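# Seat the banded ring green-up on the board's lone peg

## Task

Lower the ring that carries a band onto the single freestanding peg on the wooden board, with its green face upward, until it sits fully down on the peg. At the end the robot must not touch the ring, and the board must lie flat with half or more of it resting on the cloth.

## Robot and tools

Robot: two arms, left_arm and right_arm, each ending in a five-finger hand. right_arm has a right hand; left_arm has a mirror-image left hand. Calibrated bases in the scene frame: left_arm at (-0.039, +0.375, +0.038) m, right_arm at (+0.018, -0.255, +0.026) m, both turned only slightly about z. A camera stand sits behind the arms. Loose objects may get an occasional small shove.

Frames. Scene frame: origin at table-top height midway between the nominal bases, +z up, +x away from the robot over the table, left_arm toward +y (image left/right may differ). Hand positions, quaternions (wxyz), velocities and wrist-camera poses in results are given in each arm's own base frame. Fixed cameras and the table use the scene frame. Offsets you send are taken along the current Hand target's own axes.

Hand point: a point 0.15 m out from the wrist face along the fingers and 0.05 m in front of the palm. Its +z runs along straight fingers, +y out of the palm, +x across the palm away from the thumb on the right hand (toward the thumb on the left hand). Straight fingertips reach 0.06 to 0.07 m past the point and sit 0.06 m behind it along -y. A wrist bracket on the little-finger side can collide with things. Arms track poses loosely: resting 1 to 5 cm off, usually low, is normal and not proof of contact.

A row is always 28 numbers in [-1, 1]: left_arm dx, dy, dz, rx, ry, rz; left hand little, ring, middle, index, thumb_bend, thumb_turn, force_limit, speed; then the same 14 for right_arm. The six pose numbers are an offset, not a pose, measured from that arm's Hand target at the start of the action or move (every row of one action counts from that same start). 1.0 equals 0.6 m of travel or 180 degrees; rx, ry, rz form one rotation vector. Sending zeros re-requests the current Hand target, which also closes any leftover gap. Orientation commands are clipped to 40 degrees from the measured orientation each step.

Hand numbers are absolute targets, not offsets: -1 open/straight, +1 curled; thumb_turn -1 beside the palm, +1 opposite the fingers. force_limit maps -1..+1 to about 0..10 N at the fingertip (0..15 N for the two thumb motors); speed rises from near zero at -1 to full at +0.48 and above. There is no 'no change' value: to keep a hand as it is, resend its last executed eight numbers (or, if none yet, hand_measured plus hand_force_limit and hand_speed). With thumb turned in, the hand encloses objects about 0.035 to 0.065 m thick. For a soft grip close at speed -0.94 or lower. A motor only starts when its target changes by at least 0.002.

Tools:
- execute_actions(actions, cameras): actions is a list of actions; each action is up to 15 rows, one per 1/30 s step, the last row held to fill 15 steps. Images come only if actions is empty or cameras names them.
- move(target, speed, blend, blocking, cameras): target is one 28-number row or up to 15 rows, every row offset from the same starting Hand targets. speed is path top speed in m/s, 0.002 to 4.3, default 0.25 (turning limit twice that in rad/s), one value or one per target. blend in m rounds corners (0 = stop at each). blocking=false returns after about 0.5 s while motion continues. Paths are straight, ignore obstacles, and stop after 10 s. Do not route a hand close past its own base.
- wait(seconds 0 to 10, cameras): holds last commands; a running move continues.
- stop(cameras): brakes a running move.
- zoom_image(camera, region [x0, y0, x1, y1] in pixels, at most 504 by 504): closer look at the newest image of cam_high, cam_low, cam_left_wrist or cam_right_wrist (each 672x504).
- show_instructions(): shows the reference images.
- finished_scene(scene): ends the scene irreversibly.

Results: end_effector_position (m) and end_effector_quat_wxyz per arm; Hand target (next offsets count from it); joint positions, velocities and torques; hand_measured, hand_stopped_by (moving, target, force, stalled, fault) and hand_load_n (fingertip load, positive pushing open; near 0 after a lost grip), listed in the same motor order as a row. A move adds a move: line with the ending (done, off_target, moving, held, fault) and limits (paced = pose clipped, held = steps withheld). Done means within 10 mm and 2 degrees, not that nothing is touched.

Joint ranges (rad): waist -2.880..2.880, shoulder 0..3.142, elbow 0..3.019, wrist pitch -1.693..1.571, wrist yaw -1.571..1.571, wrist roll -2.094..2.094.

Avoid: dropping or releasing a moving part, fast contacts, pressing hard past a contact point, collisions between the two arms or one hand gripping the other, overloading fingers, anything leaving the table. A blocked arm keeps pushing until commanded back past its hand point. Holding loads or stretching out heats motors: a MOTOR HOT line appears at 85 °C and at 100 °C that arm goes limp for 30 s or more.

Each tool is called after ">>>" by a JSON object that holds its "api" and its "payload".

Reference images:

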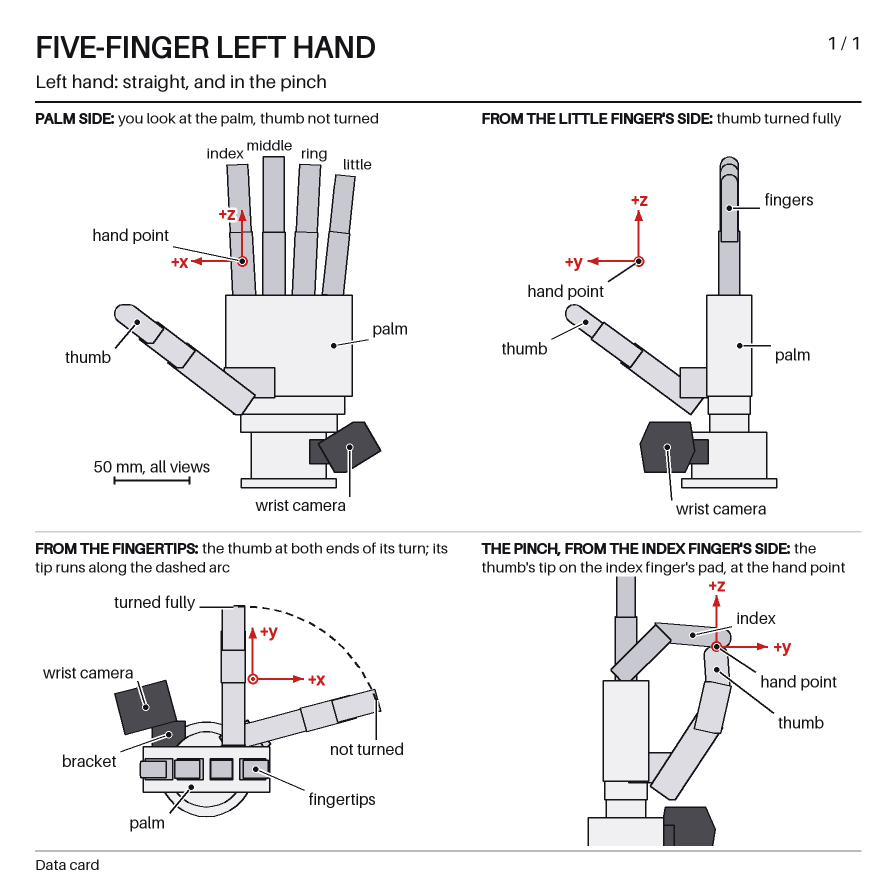

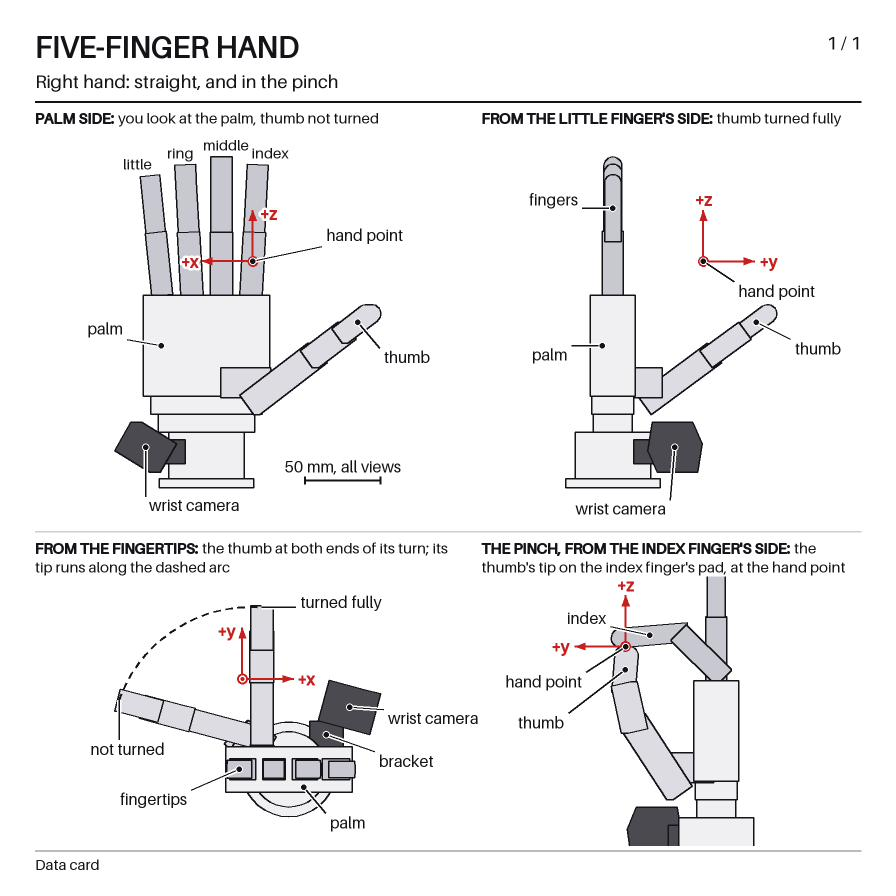

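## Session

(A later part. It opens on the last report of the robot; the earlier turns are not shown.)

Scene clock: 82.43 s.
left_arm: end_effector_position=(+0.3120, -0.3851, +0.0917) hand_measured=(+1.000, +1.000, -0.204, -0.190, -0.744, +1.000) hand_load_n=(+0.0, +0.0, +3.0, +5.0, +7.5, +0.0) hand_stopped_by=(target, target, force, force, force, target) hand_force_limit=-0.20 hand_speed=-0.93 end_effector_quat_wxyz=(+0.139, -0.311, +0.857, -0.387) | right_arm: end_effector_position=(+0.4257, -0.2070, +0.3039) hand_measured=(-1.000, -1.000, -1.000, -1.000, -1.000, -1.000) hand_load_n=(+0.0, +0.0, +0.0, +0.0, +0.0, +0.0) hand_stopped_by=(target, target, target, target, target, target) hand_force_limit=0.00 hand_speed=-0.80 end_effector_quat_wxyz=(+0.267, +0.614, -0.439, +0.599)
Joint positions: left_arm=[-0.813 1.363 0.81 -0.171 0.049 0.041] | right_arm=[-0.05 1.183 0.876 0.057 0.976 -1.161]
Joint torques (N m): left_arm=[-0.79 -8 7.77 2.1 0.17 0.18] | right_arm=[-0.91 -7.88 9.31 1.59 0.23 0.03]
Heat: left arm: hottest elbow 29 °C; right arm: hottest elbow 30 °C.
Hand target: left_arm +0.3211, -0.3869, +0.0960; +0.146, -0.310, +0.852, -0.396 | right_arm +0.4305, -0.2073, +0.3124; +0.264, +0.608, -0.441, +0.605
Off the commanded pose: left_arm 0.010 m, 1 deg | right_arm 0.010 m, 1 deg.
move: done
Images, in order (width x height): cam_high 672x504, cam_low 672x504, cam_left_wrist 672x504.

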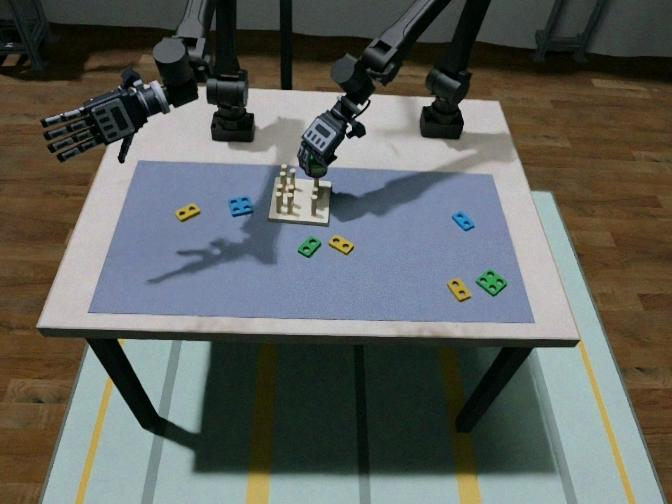

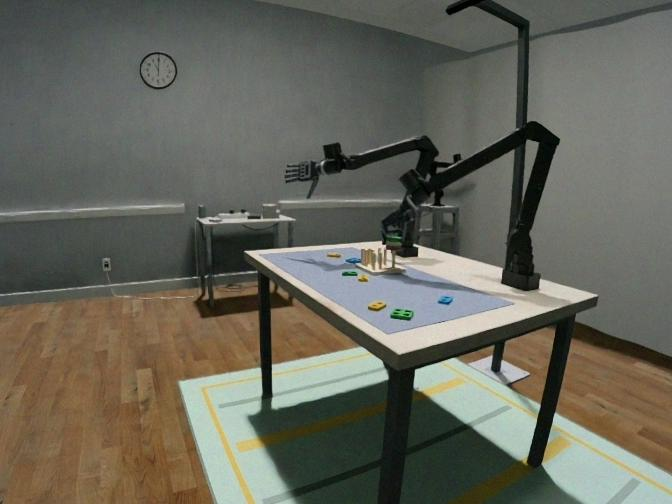

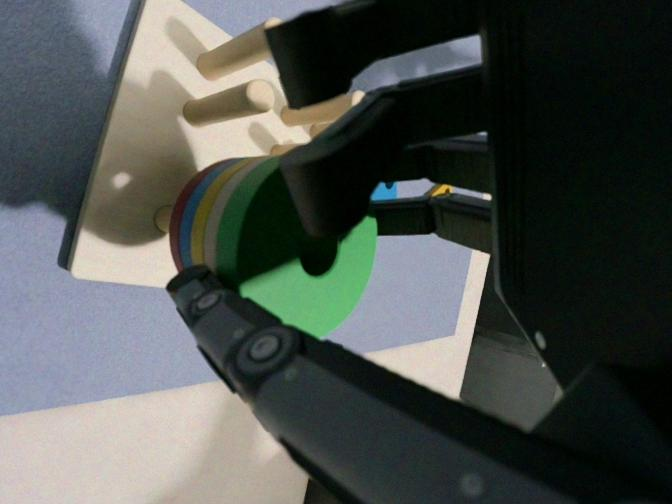

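>>> {"api": "move", "payload": {"target": [-0.0036,0.0125,0.0057,0,0,0,1,1,0.3,0.3,-0.55,1,-0.2,-0.93,0,0,0,0,0,0,-1,-1,-1,-1,-1,-1,0,-0.8], "speed": 0.03, "cameras": ["cam_high","cam_low","cam_left_wrist"]}}

>>> {"api": "zoom_image", "payload": {"camera": "cam_high", "region": [295, 155, 335, 200]}}

>>> {"api": "zoom_image", "payload": {"camera": "cam_low", "region": [375, 230, 410, 275]}}

Scene clock: 93.03 s.
left_arm: end_effector_position=(+0.3127, -0.3830, +0.0864) hand_measured=(+1.000, +1.000, -0.204, -0.190, -0.744, +1.000) hand_load_n=(+0.5, +0.0, +3.0, +5.0, +8.0, +0.0) hand_stopped_by=(target, target, force, force, force, target) hand_force_limit=-0.20 hand_speed=-0.93 end_effector_quat_wxyz=(+0.140, -0.310, +0.856, -0.389) | right_arm: end_effector_position=(+0.4257, -0.2070, +0.3039) hand_measured=(-1.000, -1.000, -1.000, -1.000, -1.000, -1.000) hand_load_n=(+0.0, +0.0, +0.0, +0.0, +0.0, +0.0) hand_stopped_by=(target, target, target, target, target, target) hand_force_limit=0.00 hand_speed=-0.80 end_effector_quat_wxyz=(+0.267, +0.614, -0.439, +0.599)
Joint positions: left_arm=[-0.807 1.367 0.795 -0.146 0.053 0.044] | right_arm=[-0.05 1.183 0.876 0.057 0.976 -1.161]
Joint torques (N m): left_arm=[-0.85 -7.71 7.53 2 0.17 0.19] | right_arm=[-0.97 -7.82 9.28 1.58 0.23 0.03]
Heat: left arm: hottest elbow 29 °C; right arm: hottest elbow 30 °C.
Hand target: left_arm +0.3212, -0.3840, +0.0881; +0.146, -0.310, +0.852, -0.397 | right_arm +0.4305, -0.2073, +0.3124; +0.264, +0.608, -0.441, +0.605
Off the commanded pose: left_arm 0.009 m, 1 deg | right_arm 0.010 m, 1 deg.
move: done
Images, in order (width x height): cam_high 672x504, cam_low 672x504, cam_left_wrist 672x504.

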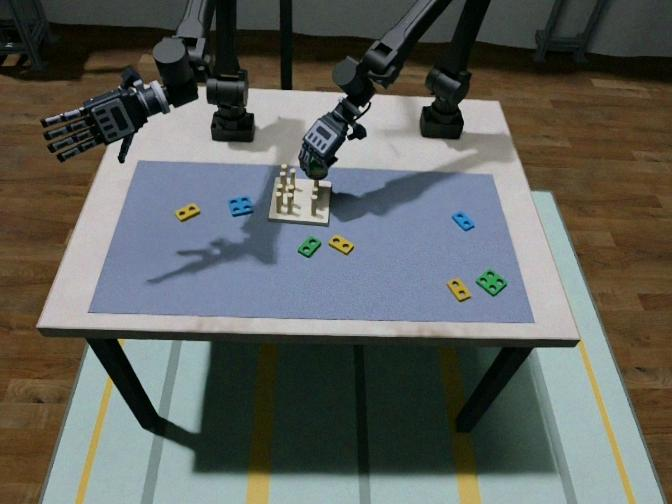

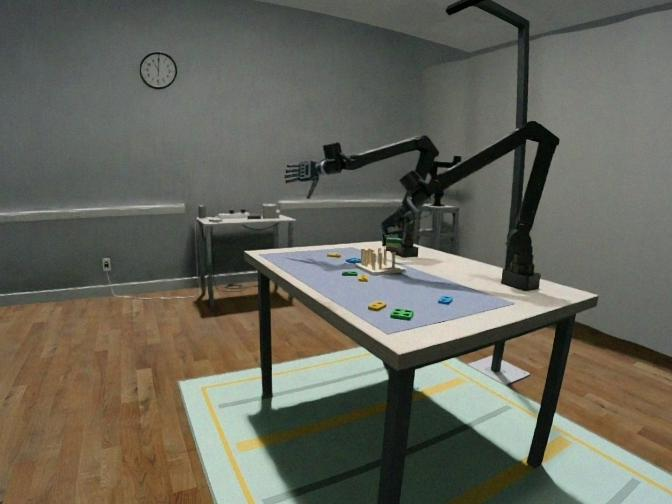

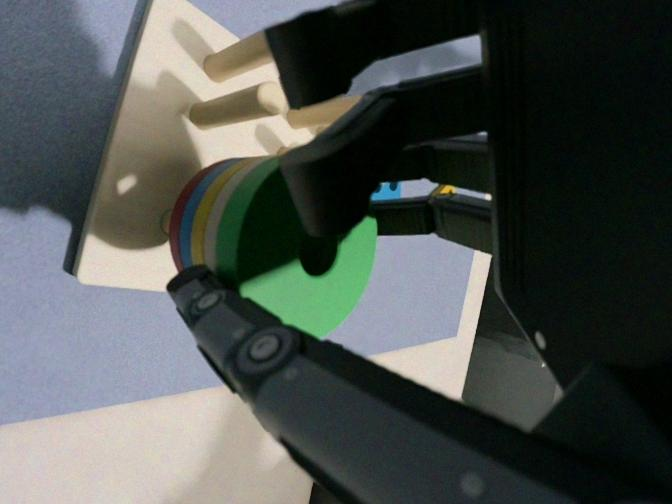

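Scaled by 11.200 from the camera's 672x504 image, which has a finer 960x720 frame.

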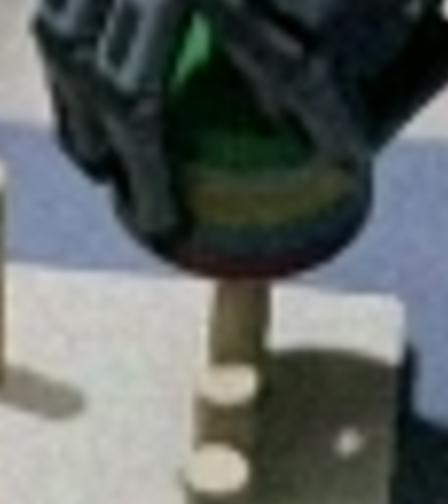

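Scaled by 11.200 from the camera's 672x504 image, which has a finer 960x720 frame.

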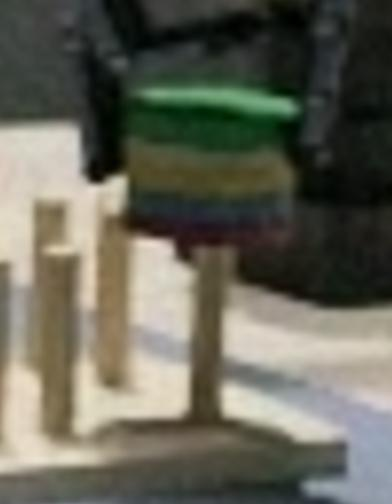

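>>> {"api": "move", "payload": {"target": [0.0007,0.0145,0.0087,0,0,0,1,1,0.3,0.3,-0.55,1,-0.2,-0.93,0,0,0,0,0,0,-1,-1,-1,-1,-1,-1,0,-0.8], "speed": 0.03, "cameras": ["cam_high","cam_low"]}}

>>> {"api": "zoom_image", "payload": {"camera": "cam_high", "region": [295, 155, 335, 200]}}

>>> {"api": "zoom_image", "payload": {"camera": "cam_low", "region": [375, 230, 410, 275]}}

Scene clock: 101.40 s.
left_arm: end_effector_position=(+0.3116, -0.3819, +0.0762) hand_measured=(+1.000, +1.000, -0.204, -0.190, -0.744, +1.000) hand_load_n=(+0.0, +0.0, +3.0, +5.5, +8.0, +0.0) hand_stopped_by=(target, target, force, force, force, target) hand_force_limit=-0.20 hand_speed=-0.93 end_effector_quat_wxyz=(+0.140, -0.310, +0.856, -0.389) | right_arm: end_effector_position=(+0.4257, -0.2070, +0.3039) hand_measured=(-1.000, -1.000, -1.000, -1.000, -1.000, -1.000) hand_load_n=(+0.0, +0.0, +0.0, +0.0, +0.5, +0.0) hand_stopped_by=(target, target, target, target, target, target) hand_force_limit=0.00 hand_speed=-0.80 end_effector_quat_wxyz=(+0.267, +0.614, -0.439, +0.599)
Joint positions: left_arm=[-0.807 1.381 0.776 -0.114 0.053 0.045] | right_arm=[-0.05 1.183 0.876 0.057 0.976 -1.161]
Joint torques (N m): left_arm=[-0.79 -7.77 7.39 2.07 0.14 0.18] | right_arm=[-1.03 -7.94 9.29 1.59 0.23 0.03]
Heat: left arm: hottest elbow 29 °C; right arm: hottest elbow 30 °C.
Hand target: left_arm +0.3200, -0.3830, +0.0781; +0.146, -0.310, +0.852, -0.396 | right_arm +0.4305, -0.2073, +0.3124; +0.264, +0.608, -0.441, +0.605
Off the commanded pose: left_arm 0.009 m, 1 deg | right_arm 0.010 m, 1 deg.
move: done
Images, in order (width x height): cam_high 672x504, cam_low 672x504.

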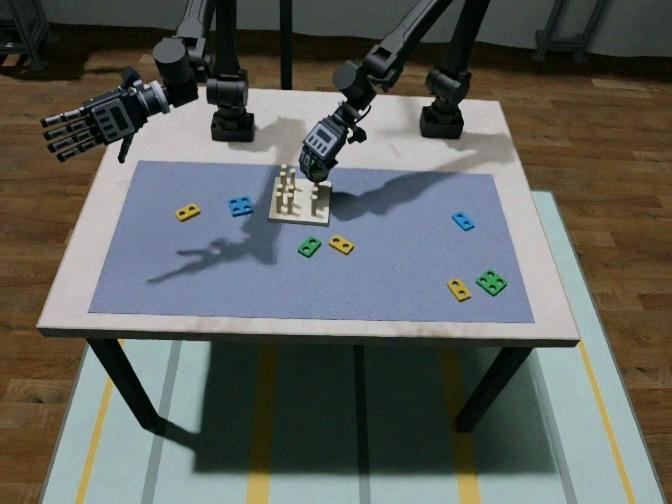

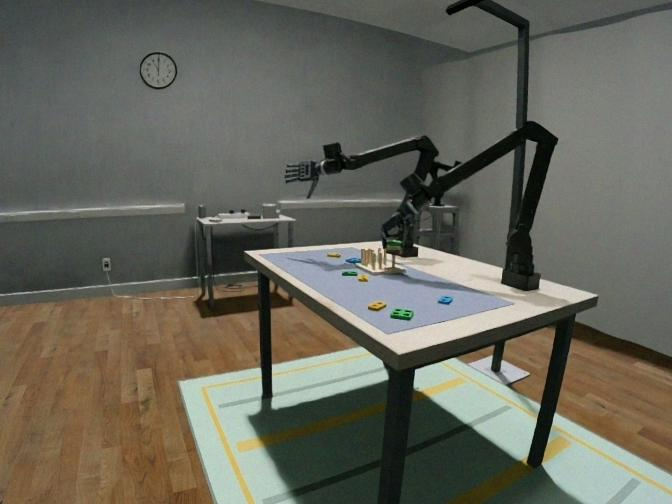

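Scaled by 11.200 from the camera's 672x504 image, which has a finer 960x720 frame.

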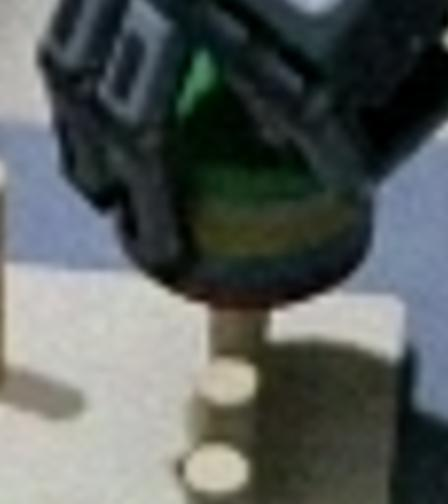

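Scaled by 11.200 from the camera's 672x504 image, which has a finer 960x720 frame.

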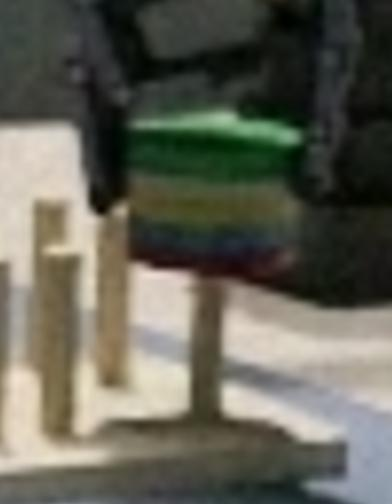

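>>> {"api": "move", "payload": {"target": [0,0.0511,0.0429,0,0,0,1,1,0.3,0.3,-0.55,1,-0.2,-0.93,0,0,0,0,0,0,-1,-1,-1,-1,-1,-1,0,-0.8], "speed": 0.04, "cameras": ["cam_high","cam_left_wrist"]}}

>>> {"api": "zoom_image", "payload": {"camera": "cam_high", "region": [285, 155, 345, 215]}}

Scene clock: 105.77 s.
left_arm: end_effector_position=(+0.3116, -0.3819, +0.0360) hand_measured=(+1.000, +1.000, -0.204, -0.190, -0.744, +1.000) hand_load_n=(+0.0, +0.0, +2.5, +5.0, +8.0, +0.0) hand_stopped_by=(target, target, force, force, force, target) hand_force_limit=-0.20 hand_speed=-0.93 end_effector_quat_wxyz=(+0.140, -0.310, +0.856, -0.389) | right_arm: end_effector_position=(+0.4257, -0.2070, +0.3039) hand_measured=(-1.000, -1.000, -1.000, -1.000, -1.000, -1.000) hand_load_n=(+0.0, +0.0, -0.5, +0.0, +0.0, +0.0) hand_stopped_by=(target, target, target, target, target, target) hand_force_limit=0.00 hand_speed=-0.80 end_effector_quat_wxyz=(+0.267, +0.614, -0.439, +0.599)
Joint positions: left_arm=[-0.807 1.462 0.727 0.015 0.053 0.045] | right_arm=[-0.05 1.183 0.876 0.057 0.976 -1.161]
Joint torques (N m): left_arm=[-0.79 -8.18 6.78 2.09 0.15 0.19] | right_arm=[-0.97 -7.77 9.29 1.59 0.23 0.03]
Heat: left arm: hottest elbow 29 °C; right arm: hottest elbow 31 °C.
Hand target: left_arm +0.3199, -0.3829, +0.0380; +0.146, -0.310, +0.852, -0.396 | right_arm +0.4305, -0.2073, +0.3124; +0.264, +0.608, -0.441, +0.605
Off the commanded pose: left_arm 0.009 m, 1 deg | right_arm 0.010 m, 1 deg.
move: done
Images, in order (width x height): cam_high 672x504, cam_left_wrist 672x504.

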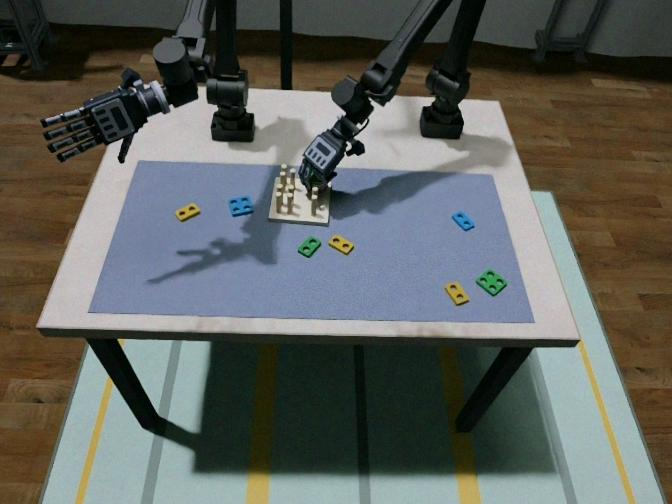

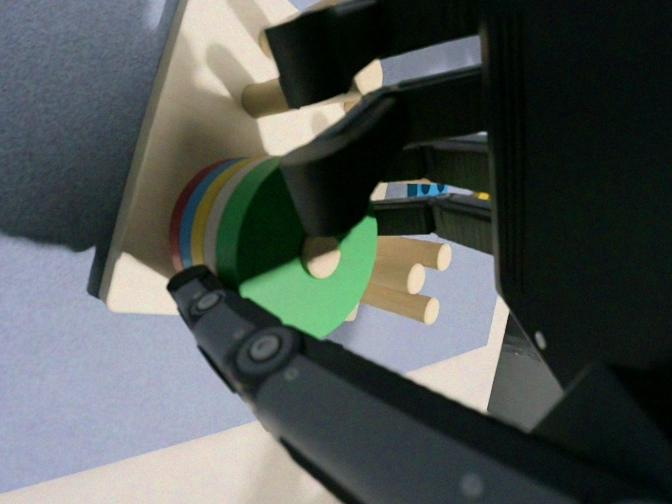

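Scaled by 8.400 from the camera's 672x504 image, which has a finer 960x720 frame.

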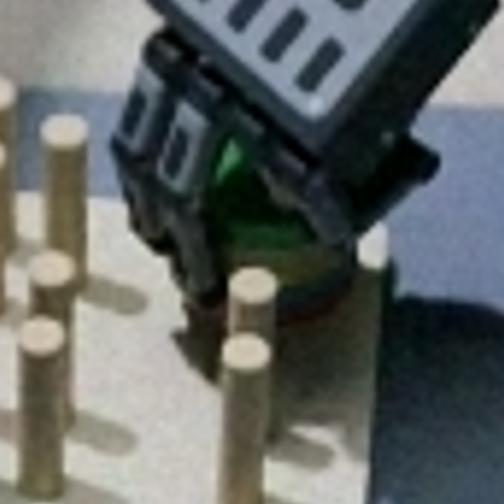

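>>> {"api": "move", "payload": {"target": [0,0.0249,0.0209,0,0,0,1,1,0.3,0.3,-0.55,1,-0.2,-0.93,0,0,0,0,0,0,-1,-1,-1,-1,-1,-1,0,-0.8], "speed": 0.03, "cameras": ["cam_low","cam_left_wrist"]}}

>>> {"api": "zoom_image", "payload": {"camera": "cam_low", "region": [370, 230, 420, 280]}}

Scene clock: 109.17 s.
left_arm: end_effector_position=(+0.3120, -0.3825, +0.0189) hand_measured=(+1.000, +1.000, -0.204, -0.190, -0.744, +1.000) hand_load_n=(+0.0, +0.0, +2.5, +4.5, +8.5, +0.5) hand_stopped_by=(target, target, force, force, force, target) hand_force_limit=-0.20 hand_speed=-0.93 end_effector_quat_wxyz=(+0.140, -0.309, +0.856, -0.390) | right_arm: end_effector_position=(+0.4257, -0.2070, +0.3039) hand_measured=(-1.000, -1.000, -1.000, -1.000, -1.000, -1.000) hand_load_n=(+0.0, +0.5, +0.0, +0.0, +0.0, +0.0) hand_stopped_by=(target, target, target, target, target, target) hand_force_limit=0.00 hand_speed=-0.80 end_effector_quat_wxyz=(+0.267, +0.614, -0.439, +0.599)
Joint positions: left_arm=[-0.807 1.503 0.709 0.077 0.054 0.045] | right_arm=[-0.05 1.183 0.876 0.057 0.976 -1.161]
Joint torques (N m): left_arm=[-0.79 -8.06 6.3 2.21 0.13 0.19] | right_arm=[-0.97 -7.82 9.29 1.61 0.23 0.03]
Heat: left arm: hottest elbow 29 °C; right arm: hottest elbow 31 °C.
Hand target: left_arm +0.3200, -0.3829, +0.0185; +0.146, -0.310, +0.852, -0.397 | right_arm +0.4305, -0.2073, +0.3124; +0.264, +0.608, -0.441, +0.605
Off the commanded pose: left_arm 0.008 m, 1 deg | right_arm 0.010 m, 1 deg.
move: done
Images, in order (width x height): cam_low 672x504, cam_left_wrist 672x504.

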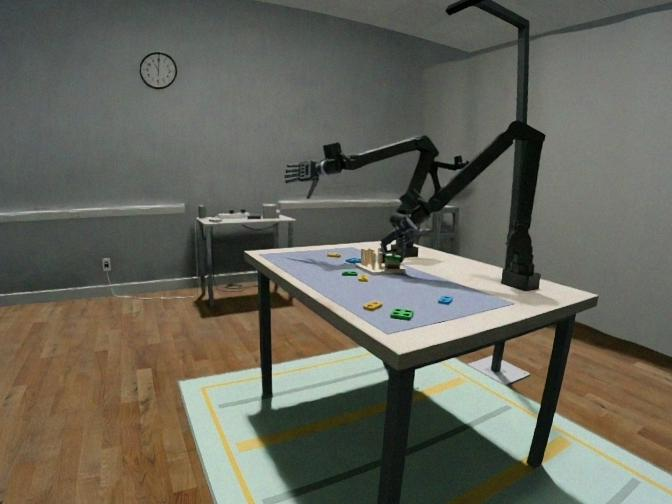

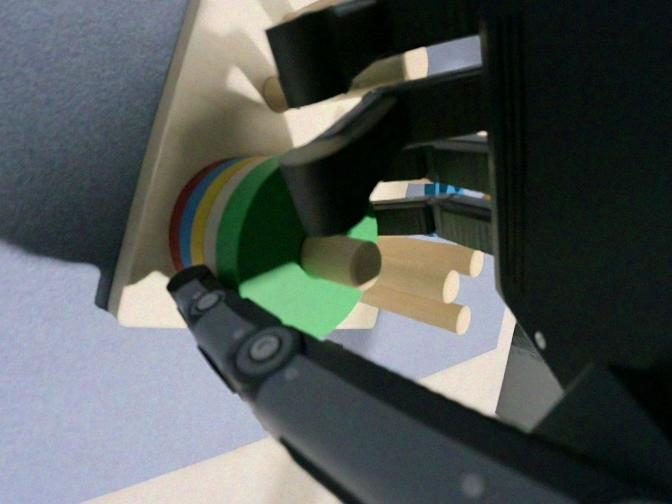

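Scaled by 10.080 from the camera's 672x504 image, which has a finer 960x720 frame.

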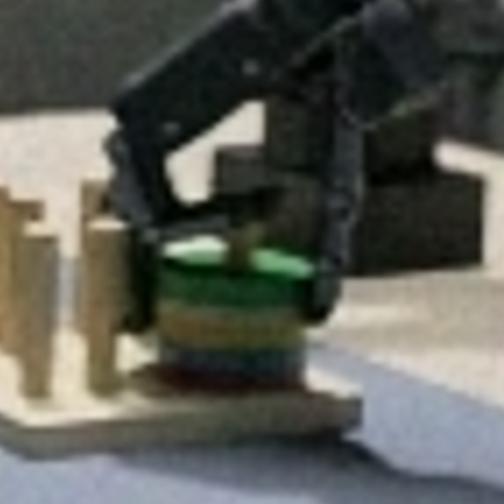

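>>> {"api": "move", "payload": {"target": [[0,0,0,0,0,0,1,1,-0.7,-0.7,-1,1,0,-0.7,0,0,0,0,0,0,-1,-1,-1,-1,-1,-1,0,-0.8],[0,-0.1532,-0.1286,0,0,0,1,1,-0.7,-0.7,-1,1,0,-0.7,0,0,0,0,0,0,-1,-1,-1,-1,-1,-1,0,-0.8]], "speed": [0.05,0.12], "cameras": ["cam_high","cam_low","cam_left_wrist"]}}

>>> {"api": "zoom_image", "payload": {"camera": "cam_low", "region": [350, 220, 420, 280]}}

>>> {"api": "zoom_image", "payload": {"camera": "cam_high", "region": [260, 150, 350, 240]}}

Scene clock: 114.37 s.
left_arm: end_effector_position=(+0.3054, -0.3757, +0.1154) hand_measured=(+1.000, +1.000, -0.700, -0.700, -1.000, +1.000) hand_load_n=(+0.0, +0.0, -0.5, +0.0, +0.0, +0.0) hand_stopped_by=(target, target, target, target, target, target) hand_force_limit=0.00 hand_speed=-0.70 end_effector_quat_wxyz=(+0.136, -0.311, +0.860, -0.381) | right_arm: end_effector_position=(+0.4257, -0.2070, +0.3039) hand_measured=(-1.000, -1.000, -1.000, -1.000, -1.000, -1.000) hand_load_n=(+0.0, +0.0, +0.0, +0.0, +0.0, +0.0) hand_stopped_by=(target, target, target, target, target, target) hand_force_limit=0.00 hand_speed=-0.80 end_effector_quat_wxyz=(+0.267, +0.614, -0.439, +0.599)
Joint positions: left_arm=[-0.807 1.302 0.831 -0.267 0.054 0.045] | right_arm=[-0.05 1.183 0.876 0.057 0.976 -1.161]
Joint torques (N m): left_arm=[-0.85 -8.35 11.21 0.85 0.1 0.17] | right_arm=[-0.97 -7.88 9.31 1.61 0.23 0.03]
Heat: left arm: hottest elbow 29 °C; right arm: hottest elbow 31 °C.
Hand target: left_arm +0.3198, -0.3831, +0.1386; +0.146, -0.310, +0.852, -0.397 | right_arm +0.4305, -0.2073, +0.3124; +0.264, +0.608, -0.441, +0.605
Off the commanded pose: left_arm 0.028 m, 2 deg | right_arm 0.010 m, 1 deg.
move: off_target (left_arm)
Images, in order (width x height): cam_high 672x504, cam_low 672x504, cam_left_wrist 672x504.

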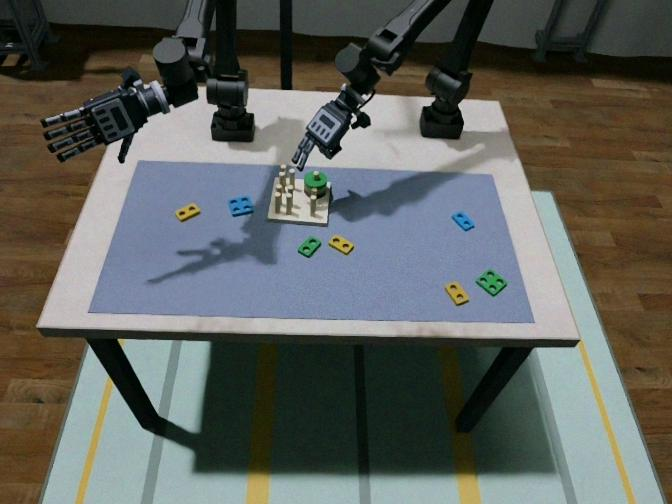

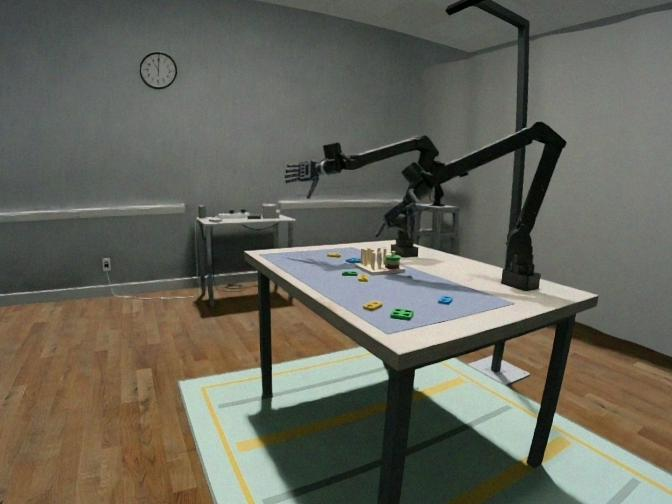

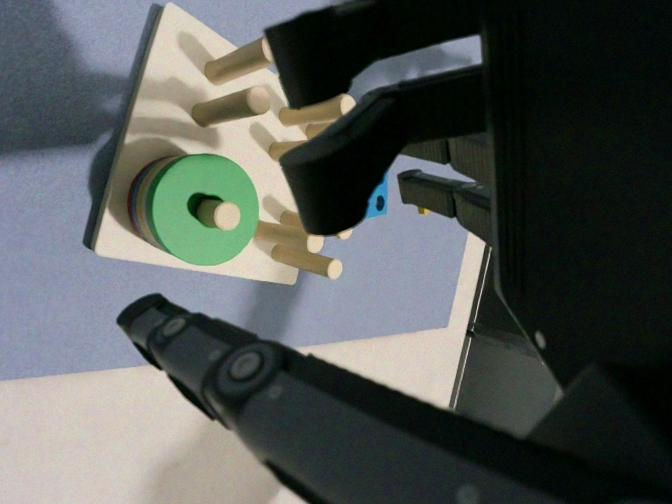

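Scaled by 7.200 from the camera's 672x504 image, which has a finer 960x720 frame.

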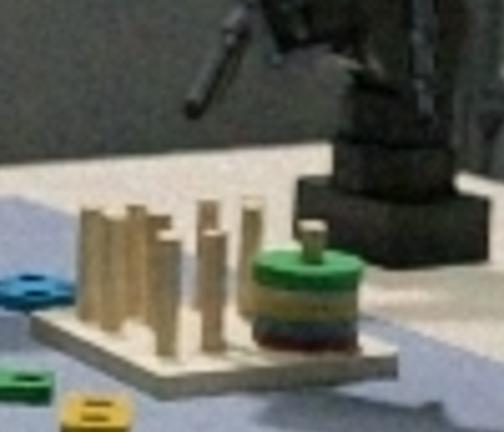

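Scaled by 5.600 from the camera's 672x504 image, which has a finer 960x720 frame.

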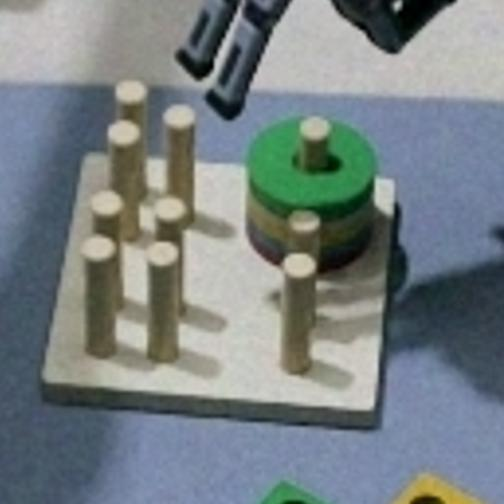

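>>> {"api": "finished_scene", "payload": {"scene": 2}}

The scene is finished: the task was done.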